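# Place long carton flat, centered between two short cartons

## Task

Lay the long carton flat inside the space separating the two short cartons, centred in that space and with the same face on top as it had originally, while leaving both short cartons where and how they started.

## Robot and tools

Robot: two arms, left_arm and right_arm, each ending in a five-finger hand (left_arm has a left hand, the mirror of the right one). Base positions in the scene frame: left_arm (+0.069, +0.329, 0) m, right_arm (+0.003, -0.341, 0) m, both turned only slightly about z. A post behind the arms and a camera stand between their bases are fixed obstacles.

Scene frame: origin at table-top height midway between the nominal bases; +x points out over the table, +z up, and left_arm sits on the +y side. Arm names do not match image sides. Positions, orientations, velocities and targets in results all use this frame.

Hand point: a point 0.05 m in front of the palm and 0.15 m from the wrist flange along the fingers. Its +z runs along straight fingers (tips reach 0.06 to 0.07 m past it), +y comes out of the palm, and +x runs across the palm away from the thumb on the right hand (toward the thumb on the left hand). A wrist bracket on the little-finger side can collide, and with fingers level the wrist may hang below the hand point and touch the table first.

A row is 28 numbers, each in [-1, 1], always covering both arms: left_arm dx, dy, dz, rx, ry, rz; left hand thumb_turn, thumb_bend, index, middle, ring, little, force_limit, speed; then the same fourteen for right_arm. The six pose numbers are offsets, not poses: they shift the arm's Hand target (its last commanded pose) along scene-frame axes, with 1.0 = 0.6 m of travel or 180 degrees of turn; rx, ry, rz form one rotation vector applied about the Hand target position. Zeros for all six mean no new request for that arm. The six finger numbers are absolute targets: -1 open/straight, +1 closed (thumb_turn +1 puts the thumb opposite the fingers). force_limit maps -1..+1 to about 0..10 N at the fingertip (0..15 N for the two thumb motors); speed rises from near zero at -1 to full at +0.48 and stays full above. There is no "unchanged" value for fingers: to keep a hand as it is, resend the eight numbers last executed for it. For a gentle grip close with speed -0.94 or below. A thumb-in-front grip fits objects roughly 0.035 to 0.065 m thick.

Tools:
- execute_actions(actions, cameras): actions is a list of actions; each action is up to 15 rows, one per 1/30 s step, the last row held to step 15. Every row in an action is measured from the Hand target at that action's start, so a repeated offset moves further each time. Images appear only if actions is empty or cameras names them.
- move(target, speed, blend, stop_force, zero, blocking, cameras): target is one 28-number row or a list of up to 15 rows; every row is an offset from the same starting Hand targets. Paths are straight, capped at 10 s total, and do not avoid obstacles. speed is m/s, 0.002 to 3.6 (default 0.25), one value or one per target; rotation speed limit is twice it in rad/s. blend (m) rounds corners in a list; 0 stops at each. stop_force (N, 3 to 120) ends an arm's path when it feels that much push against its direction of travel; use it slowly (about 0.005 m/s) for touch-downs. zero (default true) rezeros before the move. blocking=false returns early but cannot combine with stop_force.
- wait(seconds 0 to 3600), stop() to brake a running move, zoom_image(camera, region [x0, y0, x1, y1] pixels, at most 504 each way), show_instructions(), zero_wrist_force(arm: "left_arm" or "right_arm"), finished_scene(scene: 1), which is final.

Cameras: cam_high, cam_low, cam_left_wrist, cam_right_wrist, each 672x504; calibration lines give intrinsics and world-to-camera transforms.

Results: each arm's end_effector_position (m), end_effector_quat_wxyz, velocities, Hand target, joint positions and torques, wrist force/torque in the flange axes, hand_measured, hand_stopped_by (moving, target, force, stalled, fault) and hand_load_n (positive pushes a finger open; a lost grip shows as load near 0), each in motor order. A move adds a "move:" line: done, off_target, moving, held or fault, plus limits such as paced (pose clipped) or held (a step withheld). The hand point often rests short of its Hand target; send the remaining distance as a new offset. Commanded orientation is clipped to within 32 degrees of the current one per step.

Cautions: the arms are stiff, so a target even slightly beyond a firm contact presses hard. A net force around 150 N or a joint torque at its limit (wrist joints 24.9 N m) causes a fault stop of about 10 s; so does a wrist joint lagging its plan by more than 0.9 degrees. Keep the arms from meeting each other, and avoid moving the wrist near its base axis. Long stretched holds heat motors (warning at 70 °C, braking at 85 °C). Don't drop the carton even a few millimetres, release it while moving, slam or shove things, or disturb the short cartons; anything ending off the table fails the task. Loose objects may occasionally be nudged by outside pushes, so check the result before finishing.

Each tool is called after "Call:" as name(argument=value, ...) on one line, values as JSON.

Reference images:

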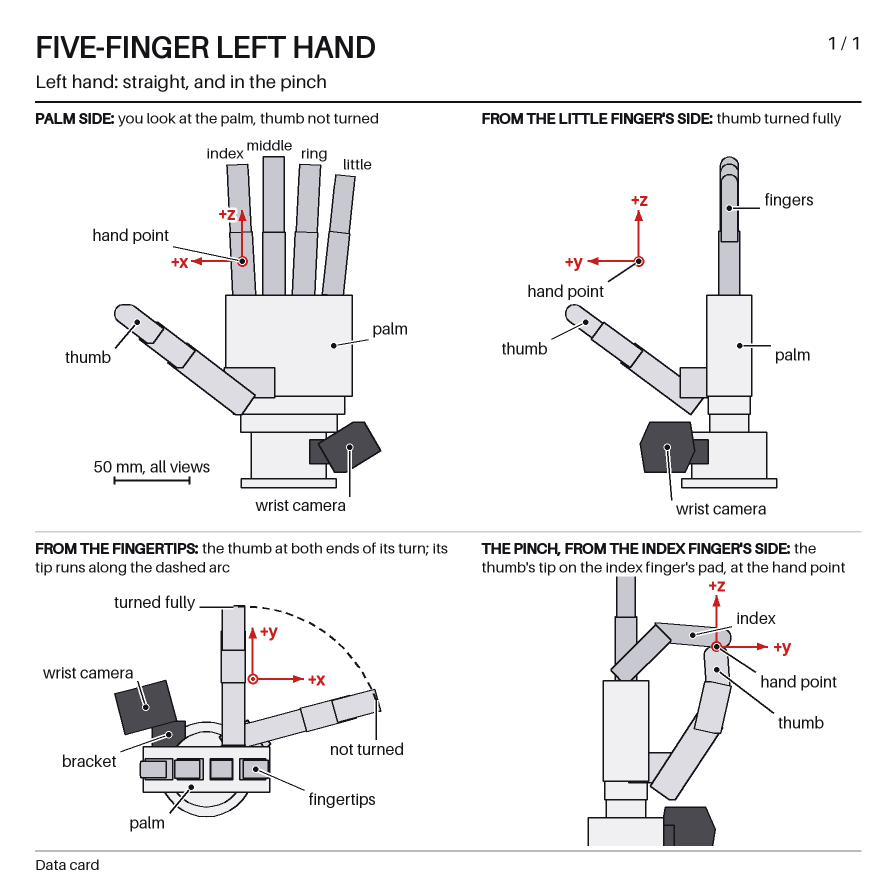

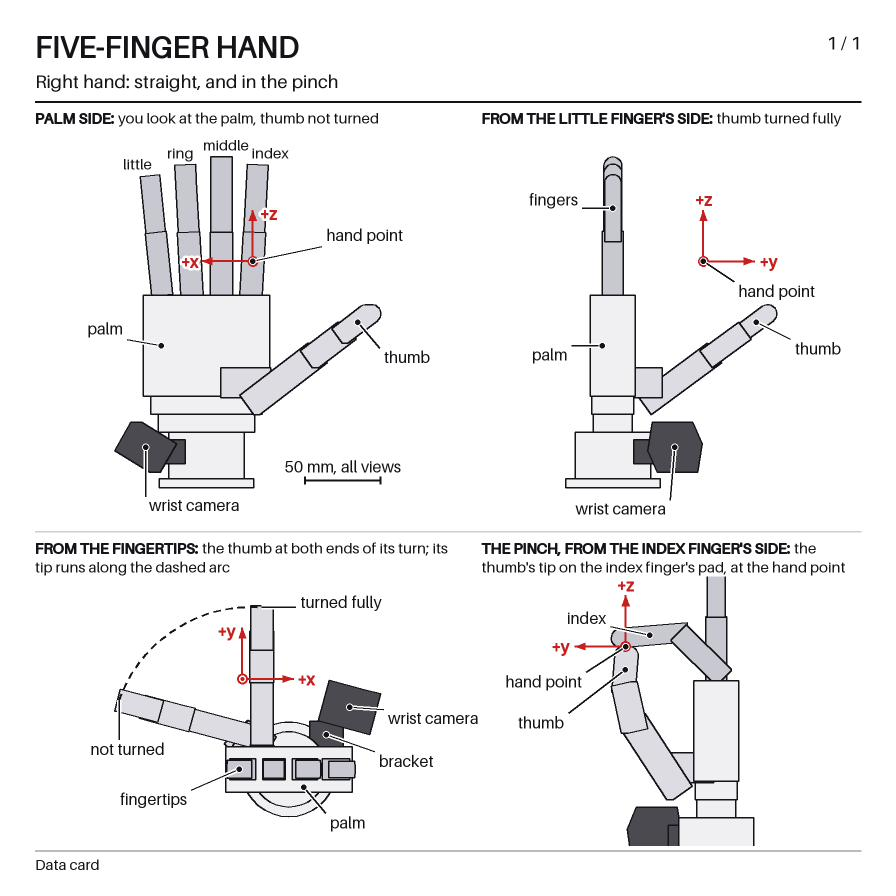

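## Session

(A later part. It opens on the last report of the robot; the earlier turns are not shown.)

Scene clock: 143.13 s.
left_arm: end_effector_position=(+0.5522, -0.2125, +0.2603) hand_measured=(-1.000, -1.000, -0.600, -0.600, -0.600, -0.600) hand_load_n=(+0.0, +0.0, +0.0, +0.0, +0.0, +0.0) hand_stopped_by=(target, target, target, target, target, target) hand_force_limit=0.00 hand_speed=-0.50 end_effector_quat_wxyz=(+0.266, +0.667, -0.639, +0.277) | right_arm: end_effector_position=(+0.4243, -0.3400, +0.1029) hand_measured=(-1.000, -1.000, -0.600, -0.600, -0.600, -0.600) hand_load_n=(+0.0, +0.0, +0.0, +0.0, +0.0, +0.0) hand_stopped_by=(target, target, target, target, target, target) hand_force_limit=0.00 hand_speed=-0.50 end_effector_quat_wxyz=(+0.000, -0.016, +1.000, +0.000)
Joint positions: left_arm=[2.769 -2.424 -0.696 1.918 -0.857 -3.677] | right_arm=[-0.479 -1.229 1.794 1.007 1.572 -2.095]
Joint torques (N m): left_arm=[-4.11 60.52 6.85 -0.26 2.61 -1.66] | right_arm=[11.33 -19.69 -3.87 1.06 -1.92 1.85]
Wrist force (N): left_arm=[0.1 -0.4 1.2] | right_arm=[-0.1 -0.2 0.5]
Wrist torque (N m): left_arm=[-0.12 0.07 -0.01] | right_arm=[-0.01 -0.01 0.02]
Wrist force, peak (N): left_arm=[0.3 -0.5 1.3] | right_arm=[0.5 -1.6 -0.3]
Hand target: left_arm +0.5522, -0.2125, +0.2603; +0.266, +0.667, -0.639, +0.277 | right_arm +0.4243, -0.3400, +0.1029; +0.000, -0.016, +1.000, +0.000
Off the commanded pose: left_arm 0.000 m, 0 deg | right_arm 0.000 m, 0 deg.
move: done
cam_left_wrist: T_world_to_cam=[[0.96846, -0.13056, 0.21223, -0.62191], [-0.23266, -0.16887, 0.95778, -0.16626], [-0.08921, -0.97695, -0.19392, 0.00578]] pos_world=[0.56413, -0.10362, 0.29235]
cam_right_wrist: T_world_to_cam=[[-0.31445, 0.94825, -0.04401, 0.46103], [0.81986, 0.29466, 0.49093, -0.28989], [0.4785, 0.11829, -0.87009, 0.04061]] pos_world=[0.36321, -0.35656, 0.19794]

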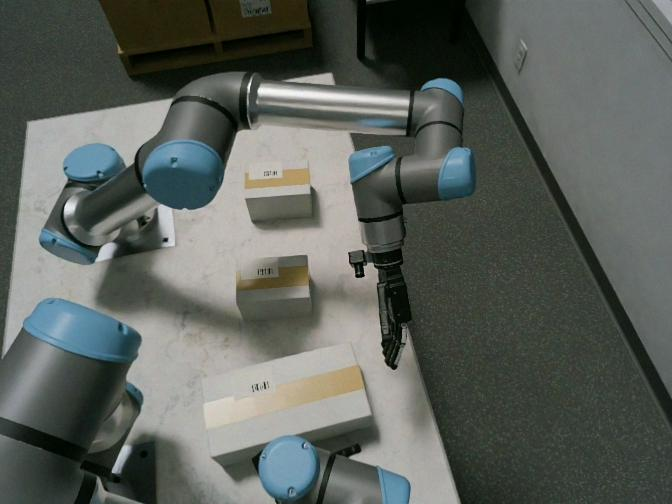

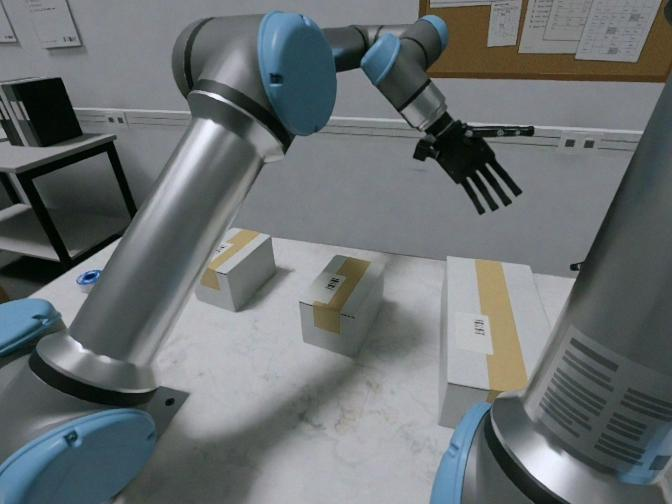

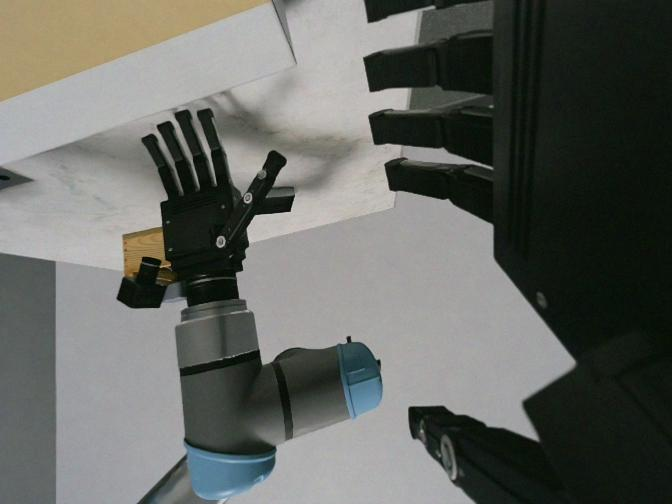

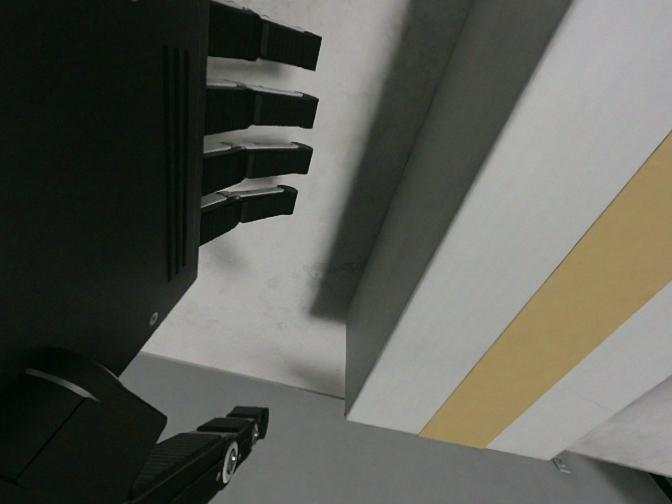

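Call:
move(target=[[0.02,0.05,-0.03,0,0,0,-1,-1,-0.6,-0.6,-0.6,-0.6,0,-0.5,0,0.075,-0.0117,0,0,0,-1,-1,-0.6,-0.6,-0.6,-0.6,0,-0.5],[0.0653,0.1333,-0.1,0,0,0,-1,-1,-0.6,-0.6,-0.6,-0.6,0,-0.5,0,0.2417,-0.0117,0,0,0,-1,-1,-0.6,-0.6,-0.6,-0.6,0,-0.5]], speed=[0.1,0.05], blend=[0.005,0], cameras=["all"])

Scene clock: 149.93 s.
left_arm: end_effector_position=(+0.5914, -0.1326, +0.2003) hand_measured=(-1.000, -1.000, -0.600, -0.600, -0.600, -0.600) hand_load_n=(+0.0, +0.0, +0.0, +0.0, +0.0, +0.0) hand_stopped_by=(target, target, target, target, target, target) hand_force_limit=0.00 hand_speed=-0.50 end_effector_quat_wxyz=(+0.266, +0.667, -0.639, +0.277) | right_arm: end_effector_position=(+0.4243, -0.1950, +0.0959) hand_measured=(-1.000, -1.000, -0.600, -0.600, -0.600, -0.600) hand_load_n=(+0.0, +0.0, +0.0, +2.5, +1.5, +0.0) hand_stopped_by=(target, target, target, target, target, target) hand_force_limit=0.00 hand_speed=-0.50 end_effector_quat_wxyz=(+0.000, -0.016, +1.000, +0.000)
Joint positions: left_arm=[2.911 -2.44 -0.85 1.966 -0.814 -3.495] | right_arm=[-0.109 -1.21 1.788 0.994 1.571 -1.726]
Joint torques (N m): left_arm=[7.94 42.46 6.2 -0.52 2.86 1.78] | right_arm=[12.48 -19.43 -26.67 3.38 1.01 1.77]
Wrist force (N): left_arm=[0.3 -0.6 1.0] | right_arm=[0.0 -6.1 -1.5]
Wrist torque (N m): left_arm=[-0.10 0.04 -0.13] | right_arm=[0.07 0.03 -0.21]
Wrist force, peak (N): left_arm=[0.8 -0.3 1.4] | right_arm=[-0.9 -10.6 -7.2]
Hand target: left_arm +0.5914, -0.1325, +0.2003; +0.266, +0.667, -0.639, +0.277 | right_arm +0.4243, -0.1950, +0.0958; +0.000, -0.016, +1.000, +0.000
Off the commanded pose: left_arm 0.000 m, 0 deg | right_arm 0.000 m, 0 deg.
move: done
cam_left_wrist: T_world_to_cam=[[0.96846, -0.13056, 0.21223, -0.63661], [-0.23266, -0.16887, 0.95778, -0.0862], [-0.08921, -0.97695, -0.19392, 0.07569]] pos_world=[0.60323, -0.02373, 0.23235]
cam_right_wrist: T_world_to_cam=[[-0.31462, 0.9482, -0.04389, 0.32325], [0.8198, 0.29474, 0.49098, -0.3291], [0.47848, 0.11848, -0.87006, 0.01732]] pos_world=[0.36321, -0.21156, 0.19084]

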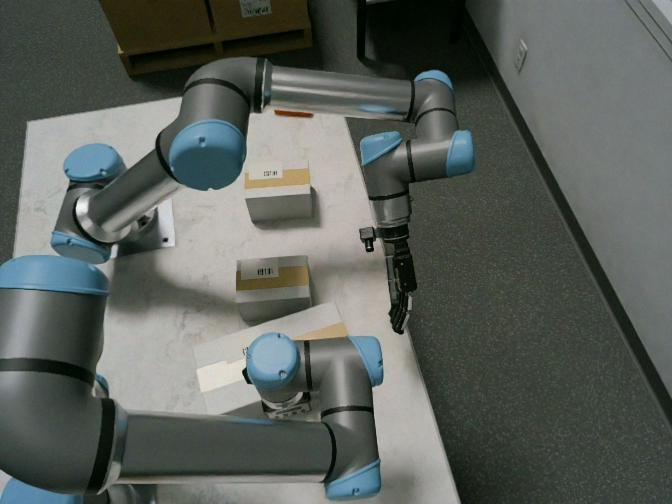

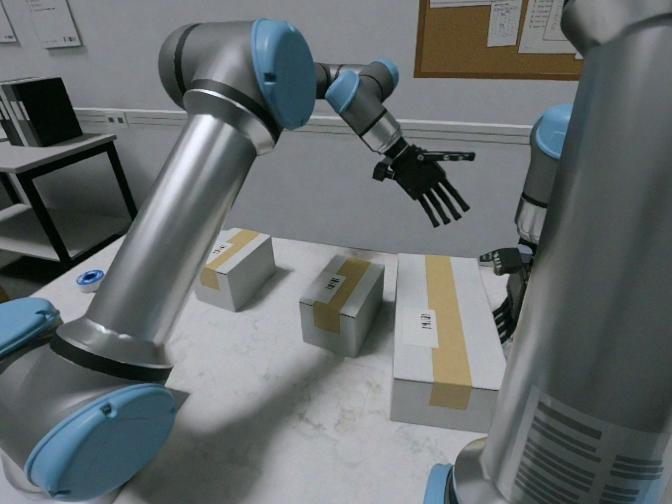

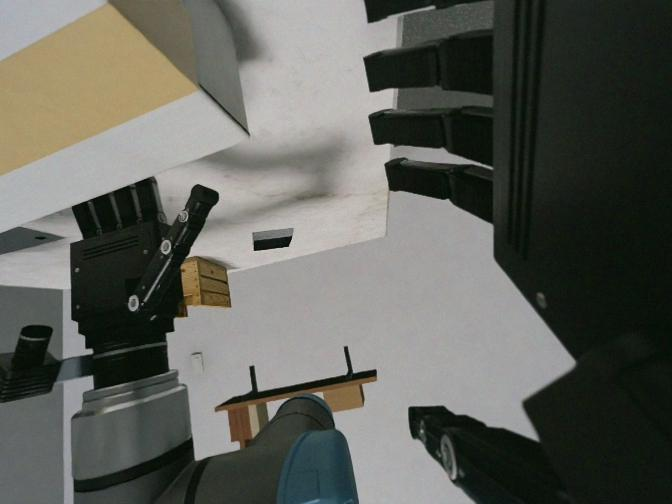

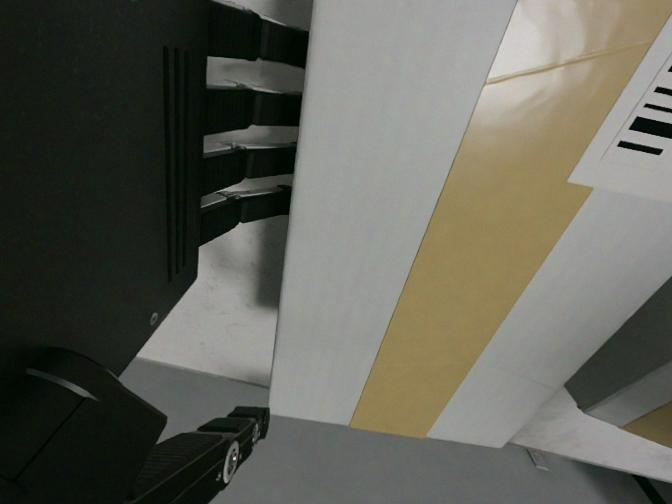

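Call:
move(target=[[0,0,0,0,0,0,-1,-1,-0.6,-0.6,-0.6,-0.6,0,-0.5,0,-0.108,0,0,0,0,-1,-1,-0.6,-0.6,-0.6,-0.6,0,-0.5],[0,0,0,0,0,0,-1,-1,-0.6,-0.6,-0.6,-0.6,0,-0.5,-0.1405,-0.3083,0.0067,0.0436,0.0436,-0.4986,-1,-1,-0.6,-0.6,-0.6,-0.6,0,-0.5]], speed=[0.1,0.4], blend=[0.02,0], cameras=["all"])

Scene clock: 173.87 s.
left_arm: end_effector_position=(+0.5914, -0.1325, +0.2003) hand_measured=(-1.000, -1.000, -0.600, -0.600, -0.600, -0.600) hand_load_n=(+0.0, +0.0, +0.0, +0.0, -0.5, +0.0) hand_stopped_by=(target, target, target, target, target, target) hand_force_limit=0.00 hand_speed=-0.50 end_effector_quat_wxyz=(+0.266, +0.667, -0.639, +0.277) | right_arm: end_effector_position=(+0.3400, -0.3799, +0.0999) hand_measured=(-1.000, -1.000, -0.600, -0.600, -0.600, -0.600) hand_load_n=(+0.0, -0.5, +0.0, +0.5, +0.0, +0.0) hand_stopped_by=(target, target, target, target, target, target) hand_force_limit=0.00 hand_speed=-0.50 end_effector_quat_wxyz=(-0.061, +0.693, +0.715, +0.063)
Joint positions: left_arm=[2.911 -2.44 -0.85 1.966 -0.814 -3.495] | right_arm=[-0.672 -1.475 2.151 1.007 1.436 -0.726]
Joint torques (N m): left_arm=[8.35 43.2 5.99 -0.62 2.87 1.86] | right_arm=[-14.53 -27.71 -2.4 3.66 -1.85 1.59]
Wrist force (N): left_arm=[0.1 -0.7 0.8] | right_arm=[-0.7 0.4 -0.4]
Wrist torque (N m): left_arm=[-0.10 0.07 -0.14] | right_arm=[0.14 0.07 0.00]
Wrist force, peak (N): left_arm=[0.1 -0.8 1.2] | right_arm=[0.2 -6.0 -2.7]
Hand target: left_arm +0.5914, -0.1325, +0.2003; +0.266, +0.667, -0.639, +0.277 | right_arm +0.3400, -0.3799, +0.0999; -0.061, +0.693, +0.715, +0.063
Off the commanded pose: left_arm 0.000 m, 0 deg | right_arm 0.000 m, 0 deg.
move: done
cam_left_wrist: T_world_to_cam=[[0.96846, -0.13056, 0.21223, -0.63669], [-0.23266, -0.16887, 0.95778, -0.08616], [-0.08921, -0.97695, -0.19392, 0.0758]] pos_world=[0.60333, -0.02363, 0.23235]
cam_right_wrist: T_world_to_cam=[[0.94814, 0.31765, 0.01131, -0.20218], [0.29494, -0.89251, 0.34123, -0.46507], [0.11848, -0.3202, -0.93991, 0.04574]] pos_world=[0.32344, -0.33621, 0.20397]

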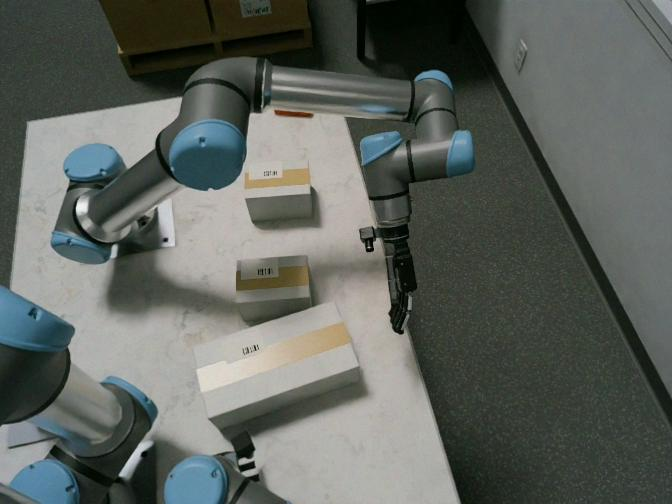

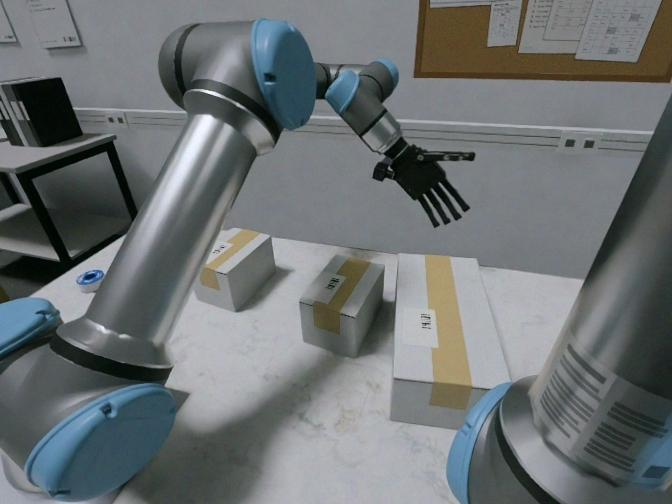

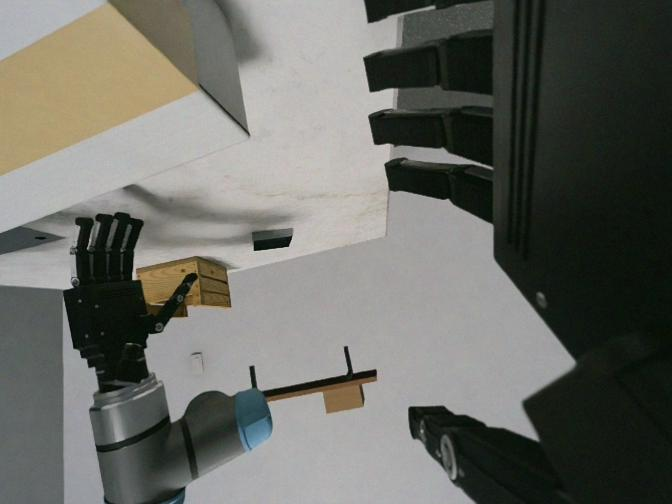

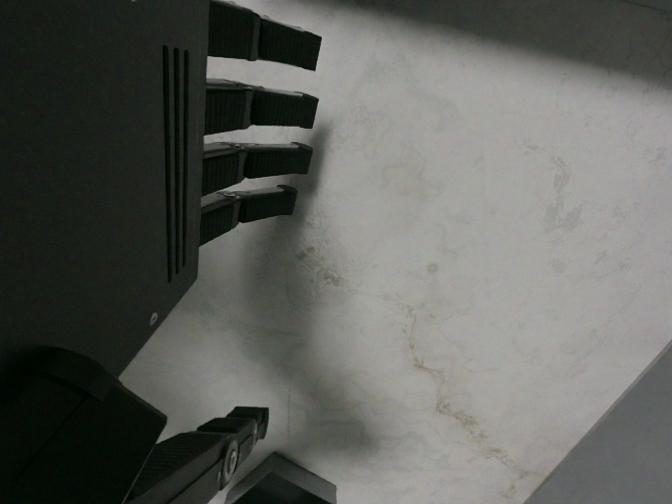

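Call:
zoom_image(camera="cam_high", region=[180, 240, 380, 440])

Call:
zoom_image(camera="cam_low", region=[280, 230, 520, 450])

Scaled by 2.520.

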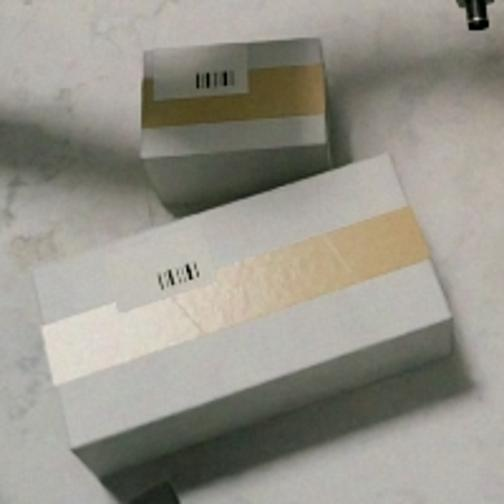

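Scaled by 2.100.

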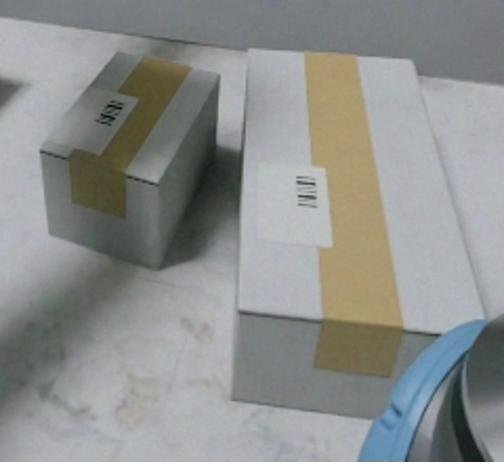

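Call:
move(target=[[0,0,-0.08,0,0,-0.02,-1,-1,-0.6,-0.6,-0.6,-0.6,0,-0.5,-0.1458,0.085,-0.0117,0,0,0,-1,-1,-0.6,-0.6,-0.6,-0.6,0,-0.5],[0.0143,-0.0292,-0.1472,0,0,-0.0567,-1,-1,-0.6,-0.6,-0.6,-0.6,0,-0.5,-0.1608,0.2787,-0.0217,0.0444,0,-0.01,-1,-1,-0.6,-0.6,-0.6,-0.6,0,-0.5]], speed=0.1, blend=[0.01,0], cameras=["all"])

Scene clock: 192.83 s.
left_arm: end_effector_position=(+0.6000, -0.1501, +0.1120) hand_measured=(-1.000, -1.000, -0.600, -0.600, -0.600, -0.600) hand_load_n=(+0.0, -0.5, -0.5, +0.0, +0.0, +0.0) hand_stopped_by=(target, target, target, target, target, target) hand_force_limit=0.00 hand_speed=-0.50 end_effector_quat_wxyz=(-0.290, -0.607, +0.695, -0.252) | right_arm: end_effector_position=(+0.2435, -0.2127, +0.0869) hand_measured=(-1.000, -1.000, -0.600, -0.600, -0.600, -0.600) hand_load_n=(+0.0, +0.0, +0.0, +0.0, +0.0, +0.0) hand_stopped_by=(target, target, target, target, target, target) hand_force_limit=0.00 hand_speed=-0.50 end_effector_quat_wxyz=(-0.108, +0.699, +0.698, +0.113)
Joint positions: left_arm=[2.881 -2.69 -0.635 1.859 -0.788 -3.292] | right_arm=[-0.31 -1.691 2.416 0.942 1.271 -0.339]
Joint torques (N m): left_arm=[-7.7 48.57 32.27 -3.82 2.85 1.88] | right_arm=[12.39 1.73 -26 1.06 -0.28 1.85]
Wrist force (N): left_arm=[0.2 -0.4 0.7] | right_arm=[0.1 0.0 -0.4]
Wrist torque (N m): left_arm=[-0.06 0.04 -0.16] | right_arm=[0.06 -0.05 0.02]
Wrist force, peak (N): left_arm=[0.4 -0.7 1.2] | right_arm=[-1.0 0.8 -0.4]
Hand target: left_arm +0.6000, -0.1501, +0.1120; -0.290, -0.607, +0.695, -0.252 | right_arm +0.2435, -0.2127, +0.0868; -0.108, +0.699, +0.698, +0.113
Off the commanded pose: left_arm 0.000 m, 0 deg | right_arm 0.000 m, 0 deg.
move: done
cam_left_wrist: T_world_to_cam=[[0.93, -0.3001, 0.21224, -0.63091], [-0.25891, -0.12497, 0.95778, 0.01977], [-0.2609, -0.94569, -0.19392, 0.14997]] pos_world=[0.63099, -0.04503, 0.14405]
cam_right_wrist: T_world_to_cam=[[0.95765, 0.28297, 0.0533, -0.177], [0.26593, -0.94013, 0.21315, -0.27492], [0.11042, -0.18995, -0.97557, 0.13128]] pos_world=[0.22812, -0.18343, 0.19611]

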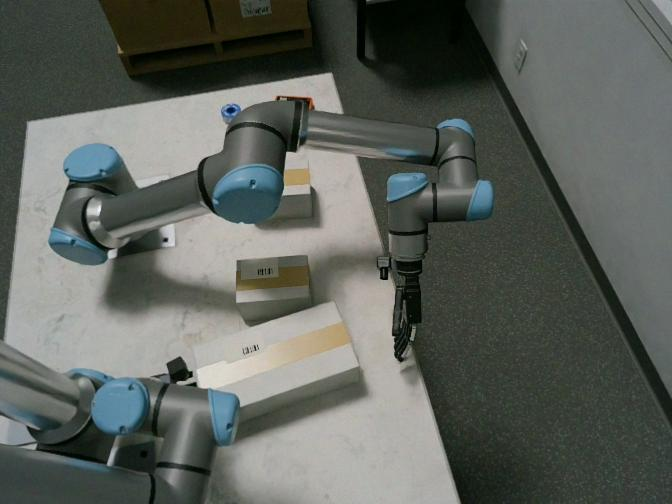

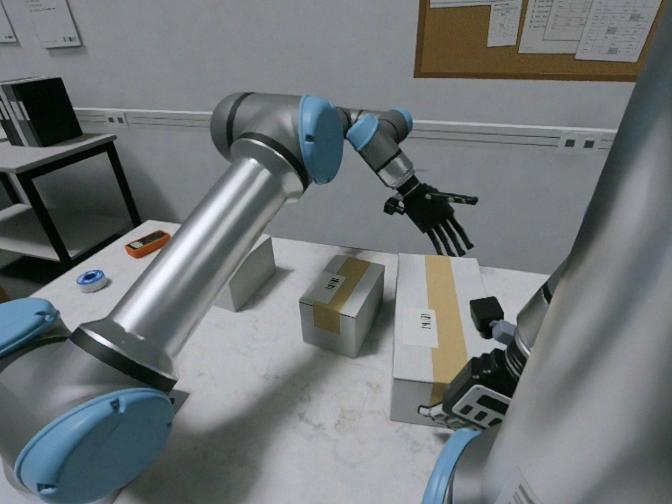

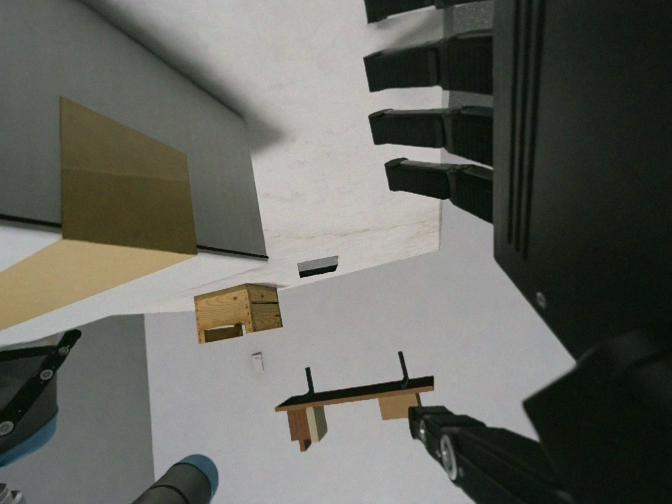

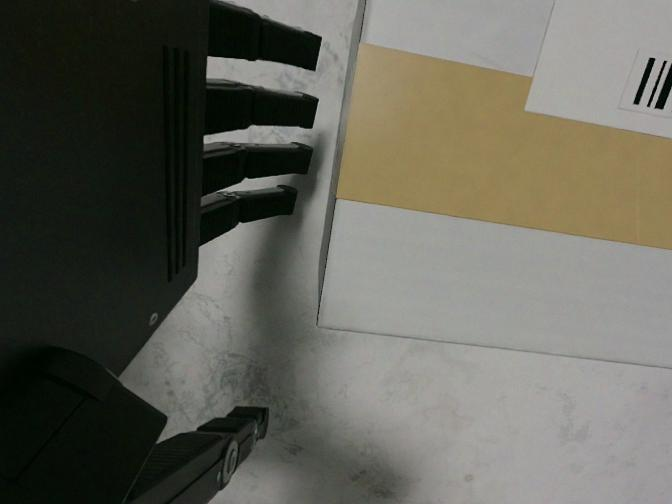

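Call:
move(target=[0,0,0,0,0,0,-1,-1,-0.6,-0.6,-0.6,-0.6,0,-0.5,0.1368,0.0578,0,0,0,-0.0428,-1,-1,-0.6,-0.6,-0.6,-0.6,0,-0.5], speed=0.04, cameras=["all"])

Scene clock: 200.37 s.
left_arm: end_effector_position=(+0.6000, -0.1501, +0.1120) hand_measured=(-1.000, -1.000, -0.600, -0.600, -0.600, -0.600) hand_load_n=(-0.5, +0.0, +0.0, +0.0, +0.0, +0.0) hand_stopped_by=(target, target, target, target, target, target) hand_force_limit=0.00 hand_speed=-0.50 end_effector_quat_wxyz=(-0.290, -0.607, +0.695, -0.252) | right_arm: end_effector_position=(+0.3256, -0.1781, +0.0869) hand_measured=(-1.000, -1.000, -0.600, -0.600, -0.600, -0.600) hand_load_n=(+0.0, +0.0, +0.0, +2.5, +1.0, +0.0) hand_stopped_by=(target, target, target, target, target, target) hand_force_limit=0.00 hand_speed=-0.50 end_effector_quat_wxyz=(-0.100, +0.744, +0.650, +0.120)
Joint positions: left_arm=[2.881 -2.69 -0.635 1.859 -0.788 -3.292] | right_arm=[-0.022 -1.464 2.147 0.849 1.258 0.104]
Joint torques (N m): left_arm=[-7.41 48.28 32.74 -3.71 2.76 1.88] | right_arm=[11.32 -9.87 -29.41 -0.67 2.17 1.78]
Wrist force (N): left_arm=[0.1 -0.3 0.8] | right_arm=[0.4 -6.6 -4.0]
Wrist torque (N m): left_arm=[-0.04 0.06 -0.16] | right_arm=[0.12 0.04 -0.14]
Wrist force, peak (N): left_arm=[0.2 -0.4 1.1] | right_arm=[0.8 -8.2 -3.5]
Hand target: left_arm +0.6000, -0.1501, +0.1120; -0.290, -0.607, +0.695, -0.252 | right_arm +0.3256, -0.1780, +0.0868; -0.100, +0.744, +0.650, +0.120
Off the commanded pose: left_arm 0.000 m, 0 deg | right_arm 0.000 m, 0 deg.
move: done
cam_left_wrist: T_world_to_cam=[[0.92999, -0.30012, 0.21223, -0.6309], [-0.25891, -0.12498, 0.95778, 0.01977], [-0.26093, -0.94568, -0.19394, 0.14999]] pos_world=[0.63099, -0.04503, 0.14405]
cam_right_wrist: T_world_to_cam=[[0.98693, 0.15209, 0.05323, -0.29817], [0.13756, -0.96727, 0.21322, -0.22717], [0.08391, -0.20311, -0.97555, 0.1351]] pos_world=[0.31419, -0.14695, 0.19611]

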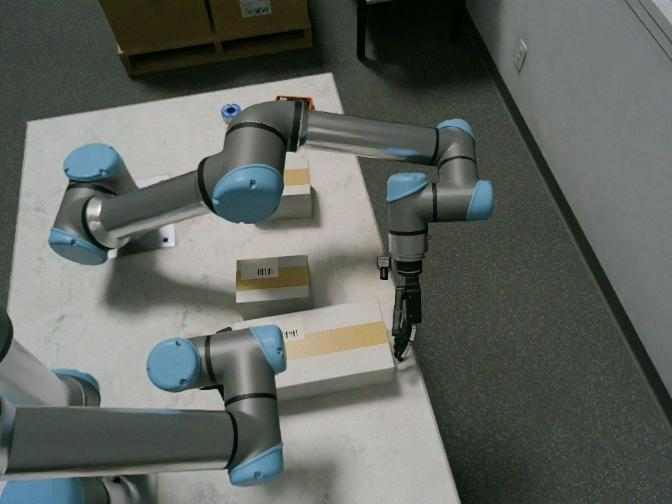

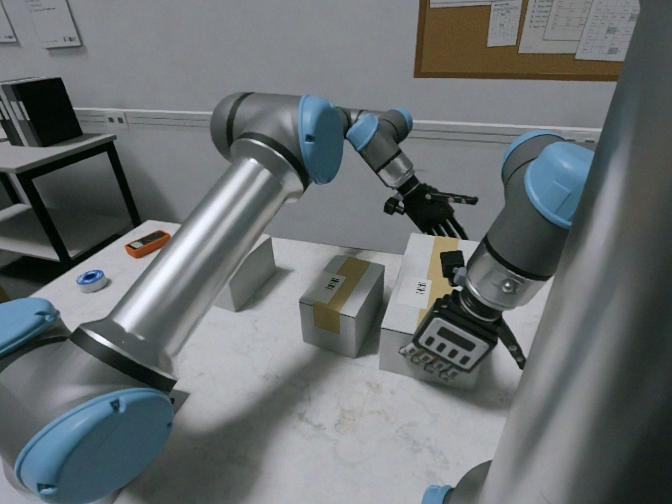

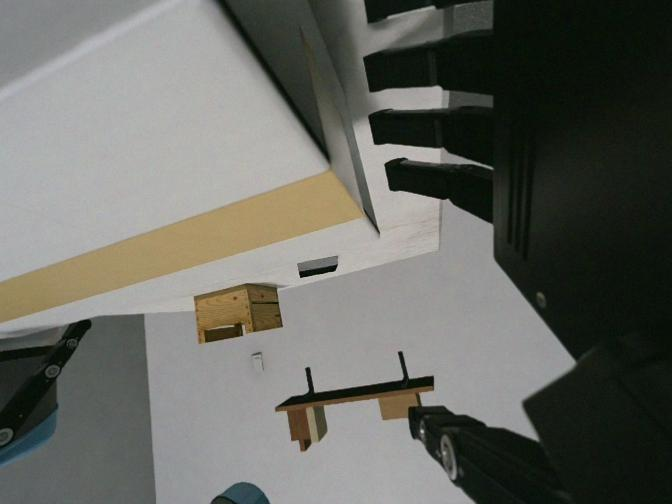

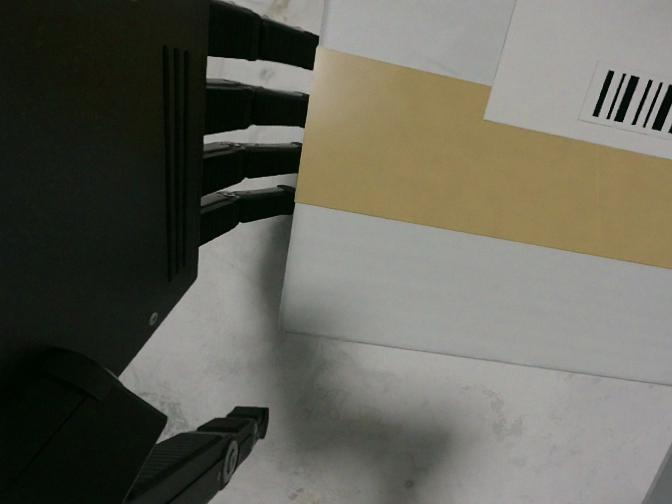

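Call:
zoom_image(camera="cam_high", region=[180, 240, 440, 430])

Call:
zoom_image(camera="cam_low", region=[280, 220, 520, 400])

Scaled by 1.938.

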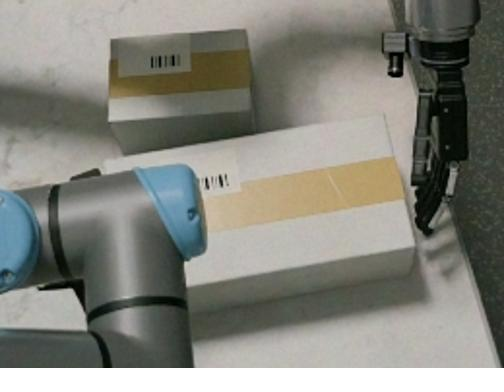

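Scaled by 2.100.

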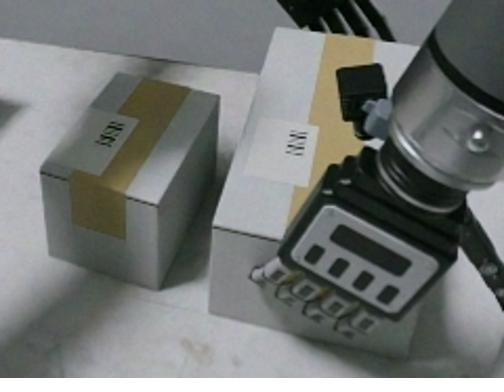

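Call:
move(target=[[0,0,0,0,0,0.013,-1,-1,-0.6,-0.6,-0.6,-0.6,0,-0.5,-0.0333,0,0,0,0,0,-1,-1,-0.6,-0.6,-0.6,-0.6,0,-0.5],[-0.0045,0.0278,-0.0017,0,0,0.0261,-1,-1,-0.6,-0.6,-0.6,-0.6,0,-0.5,-0.0242,-0.015,-0.0263,0.0941,-0.0088,0.0261,-1,-1,-0.6,-0.6,-0.6,-0.6,0,-0.5]], speed=[0.06,0.15], blend=[0.01,0], cameras=["all"])

Scene clock: 209.00 s.
left_arm: end_effector_position=(+0.5973, -0.1334, +0.1109) hand_measured=(-1.000, -1.000, -0.600, -0.600, -0.600, -0.600) hand_load_n=(+0.0, +0.0, +0.0, +0.0, +0.0, +0.0) hand_stopped_by=(target, target, target, target, target, target) hand_force_limit=0.00 hand_speed=-0.50 end_effector_quat_wxyz=(+0.279, +0.635, -0.670, +0.264) | right_arm: end_effector_position=(+0.3111, -0.1870, +0.0711) hand_measured=(-1.000, -1.000, -0.600, -0.600, -0.600, -0.600) hand_load_n=(+0.0, +0.0, +0.0, +0.0, +0.0, +0.0) hand_stopped_by=(target, target, target, target, target, target) hand_force_limit=0.00 hand_speed=-0.50 end_effector_quat_wxyz=(-0.205, +0.692, +0.656, +0.221)
Joint positions: left_arm=[2.909 -2.591 -0.819 1.997 -0.795 -3.367] | right_arm=[-0.402 -1.42 2.344 0.884 1.002 -0.433]
Joint torques (N m): left_arm=[8.1 63.19 5.51 -0.73 -0.23 -1.68] | right_arm=[-12.9 -5.81 1.63 3.59 -2.28 -1.03]
Wrist force (N): left_arm=[0.4 -0.7 0.7] | right_arm=[-0.2 0.0 0.0]
Wrist torque (N m): left_arm=[-0.09 0.00 0.02] | right_arm=[0.02 -0.03 0.22]
Wrist force, peak (N): left_arm=[0.3 -0.5 1.0] | right_arm=[0.8 -7.0 -4.8]
Hand target: left_arm +0.5973, -0.1334, +0.1109; +0.279, +0.635, -0.670, +0.264 | right_arm +0.3111, -0.1870, +0.0711; -0.205, +0.692, +0.656, +0.221
Off the commanded pose: left_arm 0.000 m, 0 deg | right_arm 0.000 m, 0 deg.
move: done
cam_left_wrist: T_world_to_cam=[[0.95143, -0.22298, 0.21228, -0.62566], [-0.24785, -0.14574, 0.95777, 0.01274], [-0.18263, -0.96387, -0.19392, 0.11572]] pos_world=[0.61956, -0.02611, 0.14305]
cam_right_wrist: T_world_to_cam=[[0.9696, 0.205, 0.13362, -0.27214], [0.21569, -0.97387, -0.07106, -0.23581], [0.11556, 0.09772, -0.98848, 0.16642]] pos_world=[0.2955, -0.19013, 0.18411]

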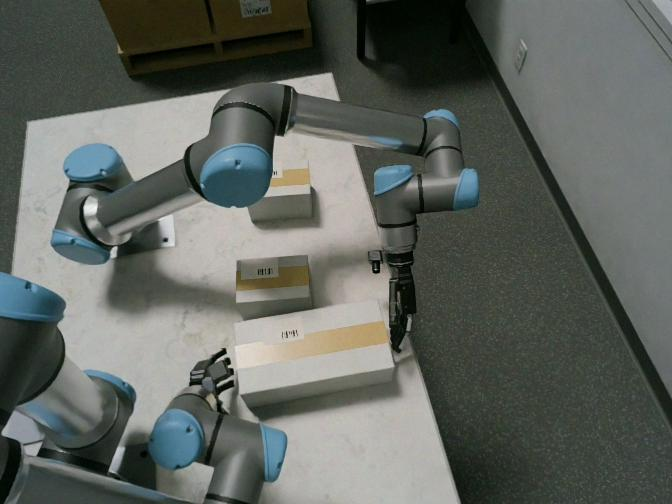

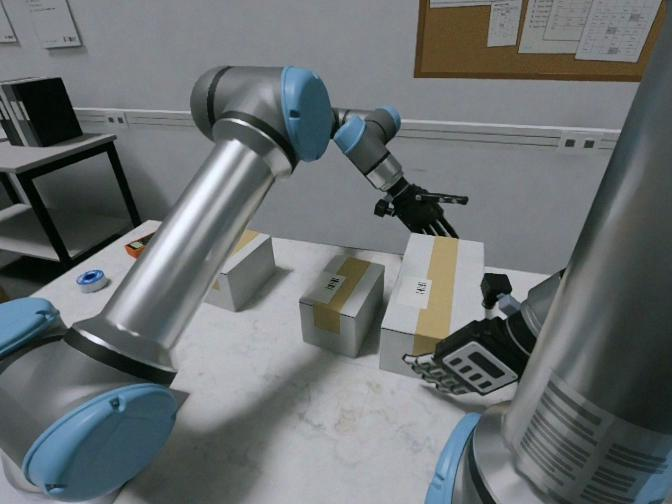

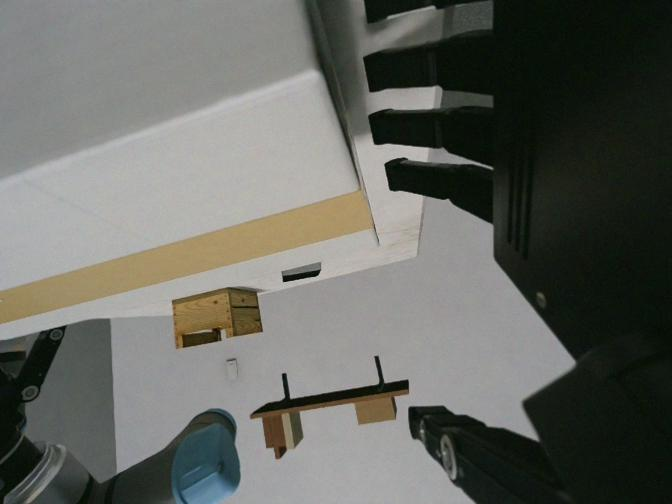

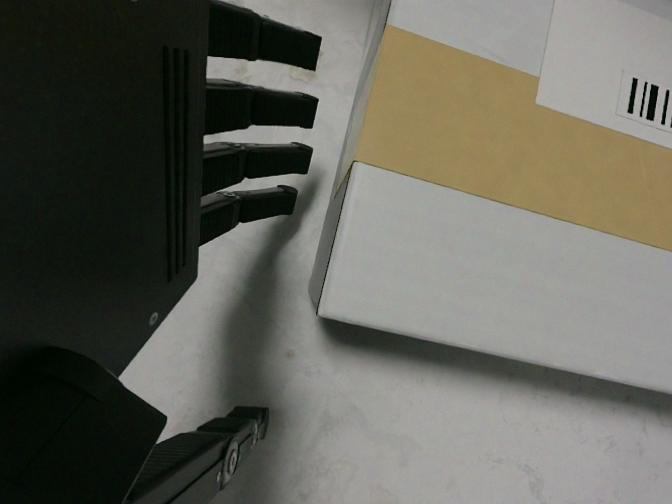

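Call:
zoom_image(camera="cam_high", region=[220, 240, 420, 420])

Scaled by 2.520.

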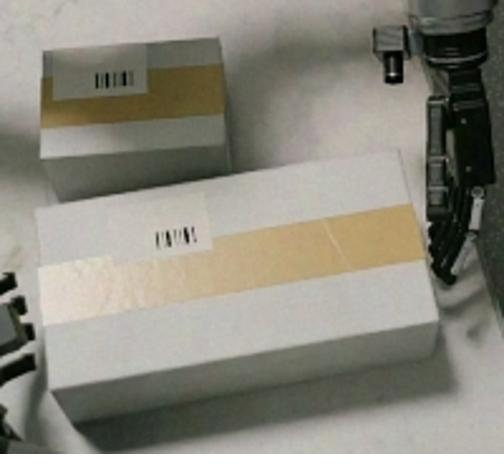

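Call:
zero_wrist_force(arm="left_arm")

Call:
zero_wrist_force(arm="right_arm")

Call:
move(target=[-0.0583,0.003,0,0,0,0,-1,-1,-0.6,-0.6,-0.6,-0.6,0,-0.5,0.0583,-0.003,0,0,0,0,-1,-1,-0.6,-0.6,-0.6,-0.6,0,-0.5], speed=0.012, stop_force=4)

Wrist force sensor zeroed.

Wrist force sensor zeroed.

Scene clock: 215.13 s.
left_arm: end_effector_position=(+0.5868, -0.1328, +0.1109) hand_measured=(-1.000, -1.000, -0.600, -0.600, -0.600, -0.600) hand_load_n=(+0.0, +0.0, +0.0, +2.0, +0.0, +0.5) hand_stopped_by=(target, target, target, target, target, target) hand_force_limit=0.00 hand_speed=-0.50 end_effector_quat_wxyz=(+0.279, +0.635, -0.670, +0.264) | right_arm: end_effector_position=(+0.3278, -0.1879, +0.0711) hand_measured=(-1.000, -1.000, -0.600, -0.600, -0.600, -0.600) hand_load_n=(+0.0, +0.0, +0.0, +1.5, +0.0, +0.0) hand_stopped_by=(target, target, target, target, target, target) hand_force_limit=0.00 hand_speed=-0.50 end_effector_quat_wxyz=(-0.205, +0.692, +0.656, +0.221)
Joint positions: left_arm=[2.907 -2.561 -0.877 2.028 -0.795 -3.37] | right_arm=[-0.375 -1.385 2.292 0.885 0.996 -0.402]
Joint torques (N m): left_arm=[6.32 44.24 31.39 -3.96 2.81 1.51] | right_arm=[-15.28 -28.25 1.09 0.92 1.08 -1.42]
Wrist force (N, zeroed by zero_wrist_force): left_arm=[0.8 -1.5 0.1] | right_arm=[0.4 -1.8 -0.8]
Wrist torque (N m, zeroed by zero_wrist_force): left_arm=[0.07 -0.05 0.05] | right_arm=[0.09 0.00 -0.02]
Wrist force, peak (N, zeroed by zero_wrist_force): left_arm=[1.4 -5.4 -2.8] | right_arm=[0.3 -6.4 -5.1]
Hand target: left_arm +0.5868, -0.1328, +0.1109; +0.279, +0.635, -0.670, +0.264 (not the last commanded pose) | right_arm +0.3278, -0.1879, +0.0711; -0.205, +0.692, +0.656, +0.221 (not the last commanded pose)
Off the commanded pose: left_arm 0.025 m, 0 deg | right_arm 0.018 m, 0 deg.
move: contact (left_arm, right_arm)

Call:
move(target=[0,0,0,0,0,0,-1,-1,0.1,0.1,0.1,0.1,-0.2,-0.94,0,0,0,0,0,0,-1,-1,0.1,0.1,0.1,0.1,-0.2,-0.94], cameras=["all"])

Scene clock: 221.07 s.
left_arm: end_effector_position=(+0.5869, -0.1328, +0.1109) hand_measured=(-1.000, -1.000, -0.556, -0.596, -0.546, -0.460) hand_load_n=(+0.0, +0.0, +4.0, +3.0, +4.5, +5.0) hand_stopped_by=(target, target, force, force, force, force) hand_force_limit=-0.20 hand_speed=-0.94 end_effector_quat_wxyz=(+0.279, +0.635, -0.670, +0.264) | right_arm: end_effector_position=(+0.3278, -0.1879, +0.0711) hand_measured=(-1.000, -1.000, -0.546, -0.590, -0.556, -0.488) hand_load_n=(+0.0, +0.0, +5.0, +4.0, +5.0, +4.5) hand_stopped_by=(target, target, force, force, force, force) hand_force_limit=-0.20 hand_speed=-0.94 end_effector_quat_wxyz=(-0.205, +0.692, +0.656, +0.221)
Joint positions: left_arm=[2.907 -2.561 -0.877 2.028 -0.795 -3.37] | right_arm=[-0.375 -1.385 2.292 0.885 0.996 -0.402]
Joint torques (N m): left_arm=[0.5 48.17 24.26 -4.34 2.8 1.46] | right_arm=[-14.09 -28.23 -12.39 1.8 -3.56 -1.5]
Wrist force (N, zeroed by zero_wrist_force): left_arm=[-3.2 -16.4 3.5] | right_arm=[-3.4 -15.5 3.8]
Wrist torque (N m, zeroed by zero_wrist_force): left_arm=[-0.32 0.23 0.40] | right_arm=[-0.25 -0.14 -0.61]
Wrist force, peak (N, zeroed by zero_wrist_force): left_arm=[-3.3 -16.5 3.9] | right_arm=[-3.4 -15.5 3.8]
Hand target: left_arm +0.5868, -0.1328, +0.1109; +0.279, +0.635, -0.670, +0.264 | right_arm +0.3278, -0.1879, +0.0711; -0.205, +0.692, +0.656, +0.221
Off the commanded pose: left_arm 0.000 m, 0 deg | right_arm 0.000 m, 0 deg.
move: done
cam_left_wrist: T_world_to_cam=[[0.95143, -0.22299, 0.21225, -0.61565], [-0.24785, -0.14584, 0.95776, 0.01023], [-0.18262, -0.96385, -0.19402, 0.11431]] pos_world=[0.60916, -0.02561, 0.14305]
cam_right_wrist: T_world_to_cam=[[0.96959, 0.2051, 0.13353, -0.28811], [0.21579, -0.97385, -0.07107, -0.24032], [0.11546, 0.09772, -0.98849, 0.16462]] pos_world=[0.3122, -0.19103, 0.18411]

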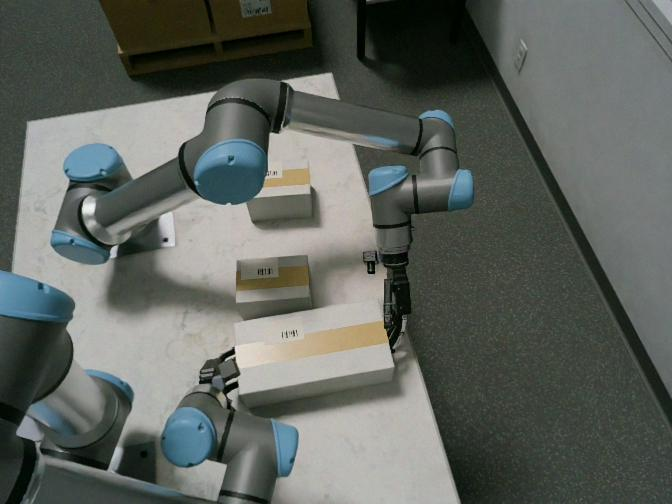

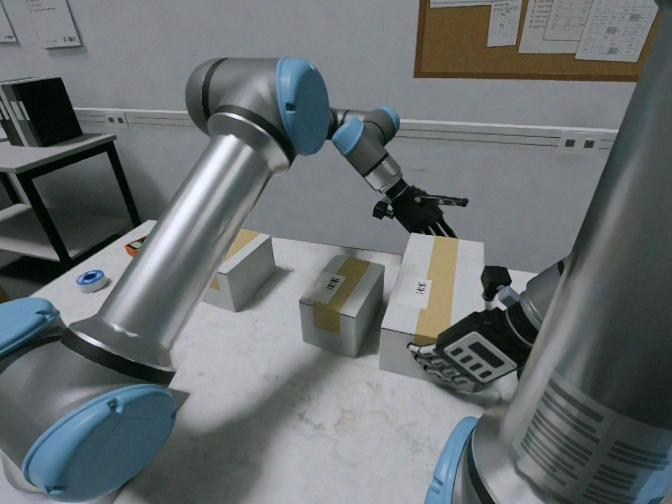

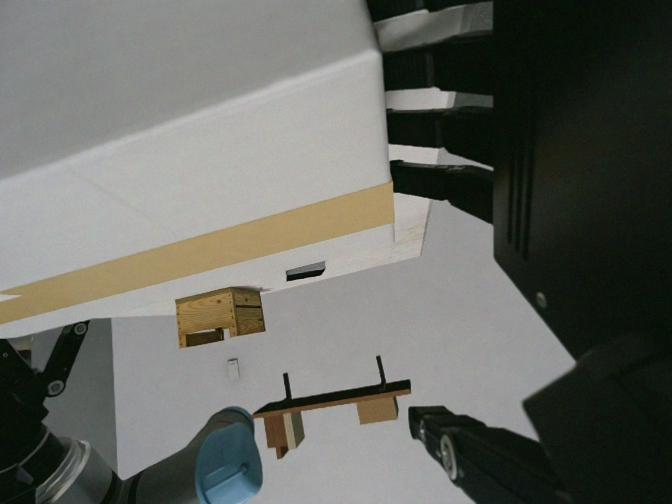

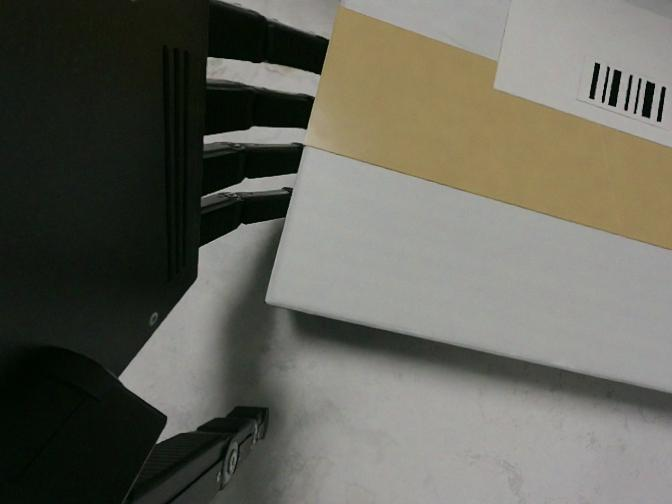

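Call:
move(target=[0,0,0,0,0,0,-1,-1,0.15,0.15,0.15,0.15,0.4,-0.94,0,0,0,0,0,0,-1,-1,0.15,0.15,0.15,0.15,0.4,-0.94])

Scene clock: 223.10 s.
left_arm: end_effector_position=(+0.5869, -0.1328, +0.1109) hand_measured=(-1.000, -1.000, -0.542, -0.576, -0.530, -0.440) hand_load_n=(+0.0, +0.0, +6.0, +9.0, +6.0, +8.0) hand_stopped_by=(target, target, force, force, force, force) hand_force_limit=0.40 hand_speed=-0.94 end_effector_quat_wxyz=(+0.279, +0.635, -0.670, +0.264) | right_arm: end_effector_position=(+0.3278, -0.1879, +0.0711) hand_measured=(-1.000, -1.000, -0.542, -0.582, -0.552, -0.480) hand_load_n=(+0.0, +0.5, +8.0, +9.0, +8.0, +9.5) hand_stopped_by=(target, target, force, force, force, force) hand_force_limit=0.40 hand_speed=-0.94 end_effector_quat_wxyz=(-0.205, +0.692, +0.656, +0.221)
Joint positions: left_arm=[2.907 -2.561 -0.877 2.028 -0.795 -3.37] | right_arm=[-0.375 -1.385 2.292 0.885 0.996 -0.402]
Joint torques (N m): left_arm=[-9.29 57.2 10.13 -8.74 2.84 1.36] | right_arm=[-13.95 -28.57 -31.08 -2.42 -3.71 -1.59]
Wrist force (N, zeroed by zero_wrist_force): left_arm=[-5.3 -28.2 5.6] | right_arm=[-3.7 -27.9 5.6]
Wrist torque (N m, zeroed by zero_wrist_force): left_arm=[-0.13 0.23 0.69] | right_arm=[0.00 -0.27 -1.07]
Wrist force, peak (N, zeroed by zero_wrist_force): left_arm=[-5.2 -28.4 5.2] | right_arm=[-3.6 -28.3 5.1]
Hand target: left_arm +0.5868, -0.1328, +0.1109; +0.279, +0.635, -0.670, +0.264 | right_arm +0.3278, -0.1879, +0.0711; -0.205, +0.692, +0.656, +0.221
Off the commanded pose: left_arm 0.000 m, 0 deg | right_arm 0.000 m, 0 deg.
move: done


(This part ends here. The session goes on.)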